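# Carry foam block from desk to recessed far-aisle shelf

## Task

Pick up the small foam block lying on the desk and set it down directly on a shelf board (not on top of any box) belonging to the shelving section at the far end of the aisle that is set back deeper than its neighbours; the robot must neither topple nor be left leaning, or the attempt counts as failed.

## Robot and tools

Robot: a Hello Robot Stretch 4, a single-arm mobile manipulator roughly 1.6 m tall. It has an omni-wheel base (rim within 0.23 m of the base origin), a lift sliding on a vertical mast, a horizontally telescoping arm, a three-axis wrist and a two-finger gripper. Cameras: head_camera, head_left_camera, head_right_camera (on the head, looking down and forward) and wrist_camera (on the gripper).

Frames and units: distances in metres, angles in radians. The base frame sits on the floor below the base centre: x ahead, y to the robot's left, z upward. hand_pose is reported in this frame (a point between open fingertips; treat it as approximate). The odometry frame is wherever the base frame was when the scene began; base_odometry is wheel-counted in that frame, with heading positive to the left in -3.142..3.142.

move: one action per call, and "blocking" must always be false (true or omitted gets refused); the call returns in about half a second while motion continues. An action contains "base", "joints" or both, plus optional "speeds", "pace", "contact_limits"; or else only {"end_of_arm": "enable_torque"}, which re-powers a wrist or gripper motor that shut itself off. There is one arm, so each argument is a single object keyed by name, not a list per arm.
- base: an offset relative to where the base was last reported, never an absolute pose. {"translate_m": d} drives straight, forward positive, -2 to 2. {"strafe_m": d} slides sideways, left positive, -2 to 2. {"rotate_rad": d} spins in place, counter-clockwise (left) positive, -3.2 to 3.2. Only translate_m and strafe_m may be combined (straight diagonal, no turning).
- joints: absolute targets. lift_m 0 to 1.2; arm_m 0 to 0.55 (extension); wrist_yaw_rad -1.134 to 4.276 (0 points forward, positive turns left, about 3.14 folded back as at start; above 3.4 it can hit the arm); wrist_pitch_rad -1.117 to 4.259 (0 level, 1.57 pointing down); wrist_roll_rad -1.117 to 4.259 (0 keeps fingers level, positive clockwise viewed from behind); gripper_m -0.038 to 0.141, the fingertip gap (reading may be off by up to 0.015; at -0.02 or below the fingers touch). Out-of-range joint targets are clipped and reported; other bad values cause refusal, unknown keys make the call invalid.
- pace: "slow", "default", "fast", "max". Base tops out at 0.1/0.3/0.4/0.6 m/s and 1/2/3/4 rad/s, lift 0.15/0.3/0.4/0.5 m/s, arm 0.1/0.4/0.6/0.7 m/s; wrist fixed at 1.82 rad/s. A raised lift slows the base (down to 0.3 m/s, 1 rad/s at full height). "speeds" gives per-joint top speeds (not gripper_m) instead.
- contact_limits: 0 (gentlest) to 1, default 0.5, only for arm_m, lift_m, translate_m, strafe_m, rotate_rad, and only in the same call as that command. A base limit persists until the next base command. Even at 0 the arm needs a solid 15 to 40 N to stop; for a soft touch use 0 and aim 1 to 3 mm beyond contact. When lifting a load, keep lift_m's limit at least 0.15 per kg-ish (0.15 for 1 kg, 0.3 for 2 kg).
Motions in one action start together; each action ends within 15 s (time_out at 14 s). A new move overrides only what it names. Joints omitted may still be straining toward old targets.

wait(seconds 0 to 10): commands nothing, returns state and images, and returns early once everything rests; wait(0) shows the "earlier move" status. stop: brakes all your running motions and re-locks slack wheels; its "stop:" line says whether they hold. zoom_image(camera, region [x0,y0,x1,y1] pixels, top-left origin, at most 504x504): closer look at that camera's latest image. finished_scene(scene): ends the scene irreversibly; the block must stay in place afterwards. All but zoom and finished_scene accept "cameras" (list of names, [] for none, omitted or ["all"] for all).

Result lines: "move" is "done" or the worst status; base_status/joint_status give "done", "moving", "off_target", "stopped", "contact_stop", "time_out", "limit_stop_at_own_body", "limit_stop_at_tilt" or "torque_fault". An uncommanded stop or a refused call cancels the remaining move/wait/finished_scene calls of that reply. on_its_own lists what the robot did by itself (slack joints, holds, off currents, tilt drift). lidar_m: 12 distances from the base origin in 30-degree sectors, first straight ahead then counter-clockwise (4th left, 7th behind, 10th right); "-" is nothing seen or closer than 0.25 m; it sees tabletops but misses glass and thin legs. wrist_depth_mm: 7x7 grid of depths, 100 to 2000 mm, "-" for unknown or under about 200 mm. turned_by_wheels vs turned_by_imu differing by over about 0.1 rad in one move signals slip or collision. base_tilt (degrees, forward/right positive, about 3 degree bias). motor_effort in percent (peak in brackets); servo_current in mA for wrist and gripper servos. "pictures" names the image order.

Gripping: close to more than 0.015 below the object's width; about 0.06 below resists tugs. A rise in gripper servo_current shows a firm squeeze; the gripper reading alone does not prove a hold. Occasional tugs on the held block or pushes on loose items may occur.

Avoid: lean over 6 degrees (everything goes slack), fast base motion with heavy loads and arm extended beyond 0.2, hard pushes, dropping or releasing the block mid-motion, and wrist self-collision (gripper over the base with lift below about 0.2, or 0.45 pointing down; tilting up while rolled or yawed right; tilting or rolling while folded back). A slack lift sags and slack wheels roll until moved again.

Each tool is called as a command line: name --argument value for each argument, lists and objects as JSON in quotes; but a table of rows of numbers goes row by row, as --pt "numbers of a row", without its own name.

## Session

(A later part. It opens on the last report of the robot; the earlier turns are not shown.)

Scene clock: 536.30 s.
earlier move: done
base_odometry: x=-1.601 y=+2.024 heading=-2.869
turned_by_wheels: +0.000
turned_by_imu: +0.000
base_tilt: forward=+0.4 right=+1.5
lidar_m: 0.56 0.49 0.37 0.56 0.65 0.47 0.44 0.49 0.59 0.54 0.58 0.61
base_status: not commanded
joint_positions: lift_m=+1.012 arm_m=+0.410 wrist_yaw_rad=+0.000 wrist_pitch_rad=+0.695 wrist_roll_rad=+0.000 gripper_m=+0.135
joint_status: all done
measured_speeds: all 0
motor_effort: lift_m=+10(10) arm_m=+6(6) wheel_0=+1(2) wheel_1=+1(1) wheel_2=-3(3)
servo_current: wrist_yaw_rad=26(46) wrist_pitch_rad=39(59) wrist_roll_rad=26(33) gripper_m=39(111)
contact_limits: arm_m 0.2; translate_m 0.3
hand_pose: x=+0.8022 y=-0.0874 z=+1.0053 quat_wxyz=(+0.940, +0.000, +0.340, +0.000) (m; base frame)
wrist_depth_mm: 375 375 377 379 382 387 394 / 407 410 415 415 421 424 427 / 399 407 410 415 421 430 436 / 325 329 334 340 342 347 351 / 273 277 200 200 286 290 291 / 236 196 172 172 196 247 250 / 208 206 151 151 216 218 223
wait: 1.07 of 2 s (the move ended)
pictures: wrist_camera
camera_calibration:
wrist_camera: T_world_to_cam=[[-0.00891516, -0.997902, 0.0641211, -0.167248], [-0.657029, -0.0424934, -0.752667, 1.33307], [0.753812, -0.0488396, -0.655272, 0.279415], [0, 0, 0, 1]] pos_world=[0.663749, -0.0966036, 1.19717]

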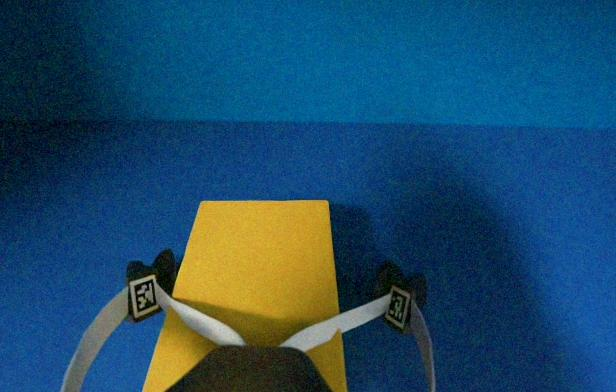

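move --joints '{"lift_m": 1.03}' --speeds '{"lift_m": 0.05}' --blocking false --cameras '[]'

wait --seconds 1.5 --cameras '["wrist_camera"]'

move --joints '{"lift_m": 1.1}' --speeds '{"lift_m": 0.1}' --blocking false --cameras '[]'

wait --seconds 2 --cameras '["wrist_camera"]'

Scene clock: 544.93 s.
move: moving
base_odometry: x=-1.601 y=+2.024 heading=-2.869
turned_by_wheels: +0.000
turned_by_imu: -0.001
base_tilt: forward=+0.4 right=+1.4
lidar_m: 0.55 0.47 0.36 0.57 0.66 0.46 0.42 0.46 0.56 0.53 0.57 0.59
base_status: not commanded
joint_positions: lift_m=+1.029 arm_m=+0.410 wrist_yaw_rad=+0.000 wrist_pitch_rad=+0.697 wrist_roll_rad=+0.000 gripper_m=+0.135
joint_status: lift_m moving
measured_speeds: translate_m=+0.000 strafe_m=+0.000 rotate_rad=+0.000 lift_m=+0.015 arm_m=+0.000 wrist_yaw_rad=+0.000 wrist_pitch_rad=+0.015 wrist_roll_rad=+0.000
motor_effort: lift_m=+22(22) arm_m=+6(6) wheel_0=+1(1) wheel_1=+1(1) wheel_2=-3(3)
servo_current: wrist_yaw_rad=33(39) wrist_pitch_rad=39(52) wrist_roll_rad=26(33) gripper_m=39(52)
contact_limits: arm_m 0.2; translate_m 0.3
hand_pose: x=+0.8018 y=-0.0874 z=+1.0226 quat_wxyz=(+0.940, +0.000, +0.341, +0.000) (m; base frame)
wrist_depth_mm: 377 377 379 382 384 384 394 / 415 418 418 421 424 430 427 / 402 407 410 415 424 430 439 / 330 336 340 343 345 353 353 / 281 285 208 206 294 297 298 / 243 190 180 183 204 256 257 / 220 216 162 161 224 225 231
pictures: none
No camera images: "cameras" was empty.

Scene clock: 545.27 s.
earlier move: done
base_odometry: x=-1.601 y=+2.024 heading=-2.869
turned_by_wheels: +0.000
turned_by_imu: +0.000
base_tilt: forward=+0.4 right=+1.6
lidar_m: 0.56 0.47 0.35 0.58 0.61 0.48 0.44 0.46 0.60 0.54 0.58 0.59
base_status: not commanded
joint_positions: lift_m=+1.030 arm_m=+0.410 wrist_yaw_rad=+0.000 wrist_pitch_rad=+0.697 wrist_roll_rad=+0.000 gripper_m=+0.135
joint_status: all done
measured_speeds: all 0
motor_effort: lift_m=+23(23) arm_m=+6(6) wheel_0=+1(1) wheel_1=+1(1) wheel_2=-3(3)
servo_current: wrist_yaw_rad=26(39) wrist_pitch_rad=26(52) wrist_roll_rad=33(33) gripper_m=46(52)
contact_limits: arm_m 0.2; translate_m 0.3
hand_pose: x=+0.8018 y=-0.0874 z=+1.0227 quat_wxyz=(+0.940, +0.000, +0.342, +0.000) (m; base frame)
wrist_depth_mm: 379 377 379 382 384 384 394 / 413 418 418 424 427 424 427 / 402 407 410 415 421 430 436 / 330 336 338 343 345 351 355 / 281 286 208 206 294 297 298 / 243 190 180 183 204 256 257 / 220 217 163 162 224 226 232
wait: 0.33 of 1.5 s (the move ended)
pictures: wrist_camera
camera_calibration:
wrist_camera: T_world_to_cam=[[-0.00874441, -0.997902, 0.0641451, -0.168527], [-0.659032, -0.0424937, -0.750913, 1.34563], [0.752064, -0.04884, -0.657278, 0.294619], [0, 0, 0, 1]] pos_world=[0.663768, -0.0966036, 1.21491]

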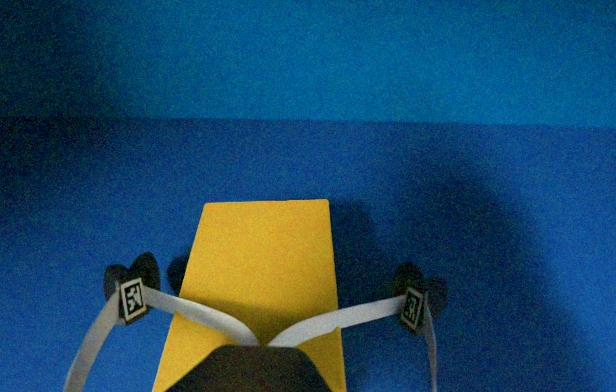

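Scene clock: 545.77 s.
move: moving
base_odometry: x=-1.601 y=+2.024 heading=-2.869
turned_by_wheels: +0.000
turned_by_imu: +0.000
base_tilt: forward=+0.4 right=+1.4
lidar_m: 0.56 0.49 0.37 0.57 0.66 0.46 0.43 0.48 0.57 0.54 0.58 0.62
base_status: not commanded
joint_positions: lift_m=+1.064 arm_m=+0.410 wrist_yaw_rad=+0.000 wrist_pitch_rad=+0.699 wrist_roll_rad=+0.000 gripper_m=+0.135
joint_status: lift_m moving
measured_speeds: translate_m=+0.000 strafe_m=+0.000 rotate_rad=+0.000 lift_m=+0.100 arm_m=+0.000 wrist_yaw_rad=+0.000 wrist_pitch_rad=+0.000 wrist_roll_rad=+0.000
motor_effort: lift_m=+25(26) arm_m=+6(6) wheel_0=+1(1) wheel_1=+1(1) wheel_2=-3(3)
servo_current: wrist_yaw_rad=39(39) wrist_pitch_rad=39(52) wrist_roll_rad=33(33) gripper_m=46(59)
contact_limits: arm_m 0.2; translate_m 0.3
hand_pose: x=+0.8014 y=-0.0874 z=+1.0567 quat_wxyz=(+0.940, +0.000, +0.343, +0.000) (m; base frame)
wrist_depth_mm: 382 379 379 382 387 384 394 / 415 421 424 424 424 430 430 / 442 445 449 455 459 459 459 / 362 370 375 379 382 387 394 / 310 317 249 242 325 329 332 / 271 198 211 213 204 286 286 / 245 238 190 135 250 251 259
pictures: none
No camera images: "cameras" was empty.

Scene clock: 546.57 s.
earlier move: done
base_odometry: x=-1.601 y=+2.024 heading=-2.869
turned_by_wheels: +0.000
turned_by_imu: +0.000
base_tilt: forward=+0.3 right=+1.4
lidar_m: 0.57 0.51 0.38 0.59 0.65 0.46 0.43 0.46 0.57 0.53 0.58 0.61
base_status: not commanded
joint_positions: lift_m=+1.100 arm_m=+0.410 wrist_yaw_rad=+0.000 wrist_pitch_rad=+0.699 wrist_roll_rad=+0.000 gripper_m=+0.135
joint_status: all done
measured_speeds: all 0
motor_effort: lift_m=+24(26) arm_m=+6(6) wheel_0=+1(1) wheel_1=+1(1) wheel_2=-3(3)
servo_current: wrist_yaw_rad=33(46) wrist_pitch_rad=33(52) wrist_roll_rad=26(39) gripper_m=39(59)
contact_limits: arm_m 0.2; translate_m 0.3
hand_pose: x=+0.8014 y=-0.0874 z=+1.0922 quat_wxyz=(+0.940, +0.000, +0.343, +0.000) (m; base frame)
wrist_depth_mm: 382 379 382 384 387 387 394 / 418 421 424 424 427 427 430 / 466 469 469 466 477 480 480 / 424 430 430 436 439 436 442 / 364 368 370 375 379 382 384 / 315 198 262 264 204 332 332 / 285 278 278 - 291 291 300
wait: 0.80 of 2 s (the move ended)
pictures: wrist_camera
camera_calibration:
wrist_camera: T_world_to_cam=[[-0.00862602, -0.997902, 0.0641615, -0.1731], [-0.660419, -0.0424938, -0.749694, 1.39737], [0.750848, -0.0488403, -0.658667, 0.34304], [0, 0, 0, 1]] pos_world=[0.663783, -0.0966036, 1.28465]

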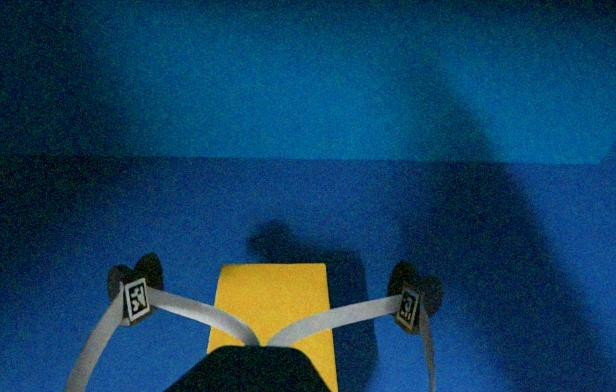

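move --joints '{"arm_m": 0.05}' --speeds '{"arm_m": 0.3}' --blocking false --cameras '[]'

wait --seconds 3 --cameras '["head_camera", "wrist_camera"]'

Scene clock: 551.97 s.
move: moving
base_odometry: x=-1.601 y=+2.024 heading=-2.869
turned_by_wheels: +0.000
turned_by_imu: -0.001
base_tilt: forward=+0.3 right=+1.3
lidar_m: 0.56 0.52 0.37 0.54 0.66 0.45 0.43 0.48 0.57 0.54 0.58 0.61
base_status: not commanded
joint_positions: lift_m=+1.100 arm_m=+0.358 wrist_yaw_rad=+0.000 wrist_pitch_rad=+0.699 wrist_roll_rad=+0.000 gripper_m=+0.135
joint_status: arm_m moving
measured_speeds: translate_m=+0.000 strafe_m=+0.000 rotate_rad=+0.000 lift_m=+0.000 arm_m=-0.198 wrist_yaw_rad=+0.000 wrist_pitch_rad=+0.000 wrist_roll_rad=+0.000
motor_effort: lift_m=+24(24) arm_m=-6(9) wheel_0=+1(1) wheel_1=+1(1) wheel_2=-3(3)
servo_current: wrist_yaw_rad=39(39) wrist_pitch_rad=52(59) wrist_roll_rad=26(33) gripper_m=39(46)
contact_limits: translate_m 0.3
hand_pose: x=+0.7494 y=-0.0874 z=+1.0922 quat_wxyz=(+0.940, +0.000, +0.343, +0.000) (m; base frame)
wrist_depth_mm: 433 424 427 427 430 424 433 / 469 473 473 473 473 473 473 / 512 517 512 517 517 517 517 / 424 430 430 436 442 436 442 / 362 366 357 297 377 382 384 / 314 198 263 264 204 330 332 / 285 283 285 - 291 291 300
pictures: none
No camera images: "cameras" was empty.

Scene clock: 553.70 s.
earlier move: done
base_odometry: x=-1.601 y=+2.024 heading=-2.869
turned_by_wheels: +0.000
turned_by_imu: +0.000
base_tilt: forward=+0.3 right=+1.2
lidar_m: 0.57 0.49 0.37 0.57 0.64 0.47 0.43 0.48 0.58 0.52 0.57 0.61
base_status: not commanded
joint_positions: lift_m=+1.100 arm_m=+0.050 wrist_yaw_rad=+0.000 wrist_pitch_rad=+0.699 wrist_roll_rad=+0.000 gripper_m=+0.135
joint_status: all done
measured_speeds: all 0
motor_effort: lift_m=+24(24) arm_m=-6(10) wheel_0=+1(1) wheel_1=+1(1) wheel_2=-3(3)
servo_current: wrist_yaw_rad=20(39) wrist_pitch_rad=33(59) wrist_roll_rad=33(33) gripper_m=52(52)
contact_limits: translate_m 0.3
hand_pose: x=+0.4418 y=-0.0874 z=+1.0922 quat_wxyz=(+0.939, +0.000, +0.343, +0.000) (m; base frame)
wrist_depth_mm: - 723 732 732 732 732 - / - - - 504 - 759 - / - - - 496 - - - / 427 433 433 442 439 442 445 / - - - - - - - / - 187 171 - 196 - - / - 732 759 - 768 768 -
wait: 1.73 of 3 s (the move ended)
pictures: head_camera, wrist_camera
camera_calibration:
wrist_camera: T_world_to_cam=[[-0.00862026, -0.997902, 0.0641624, -0.176204], [-0.660485, -0.042494, -0.749636, 1.15985], [0.75079, -0.0488404, -0.658733, 0.613109], [0, 0, 0, 1]] pos_world=[0.304228, -0.0966036, 1.28465]

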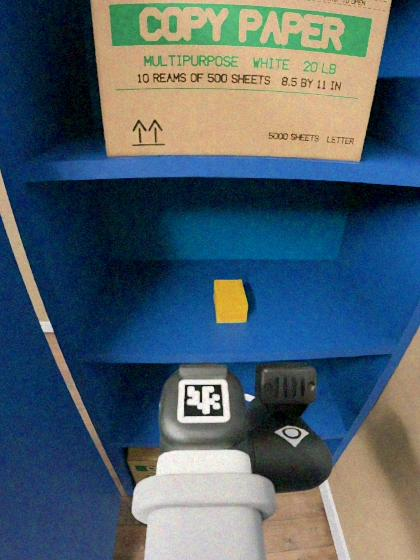

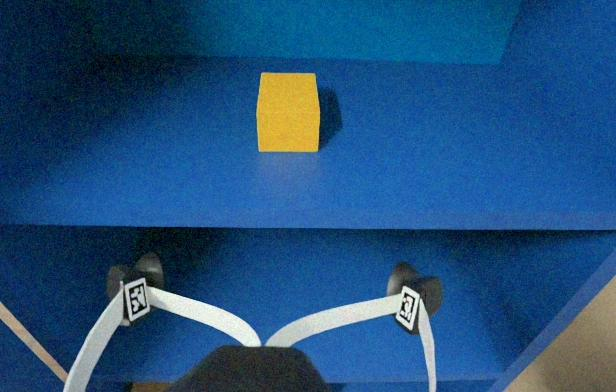

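finished_scene --scene 1

The scene is finished: the task was done.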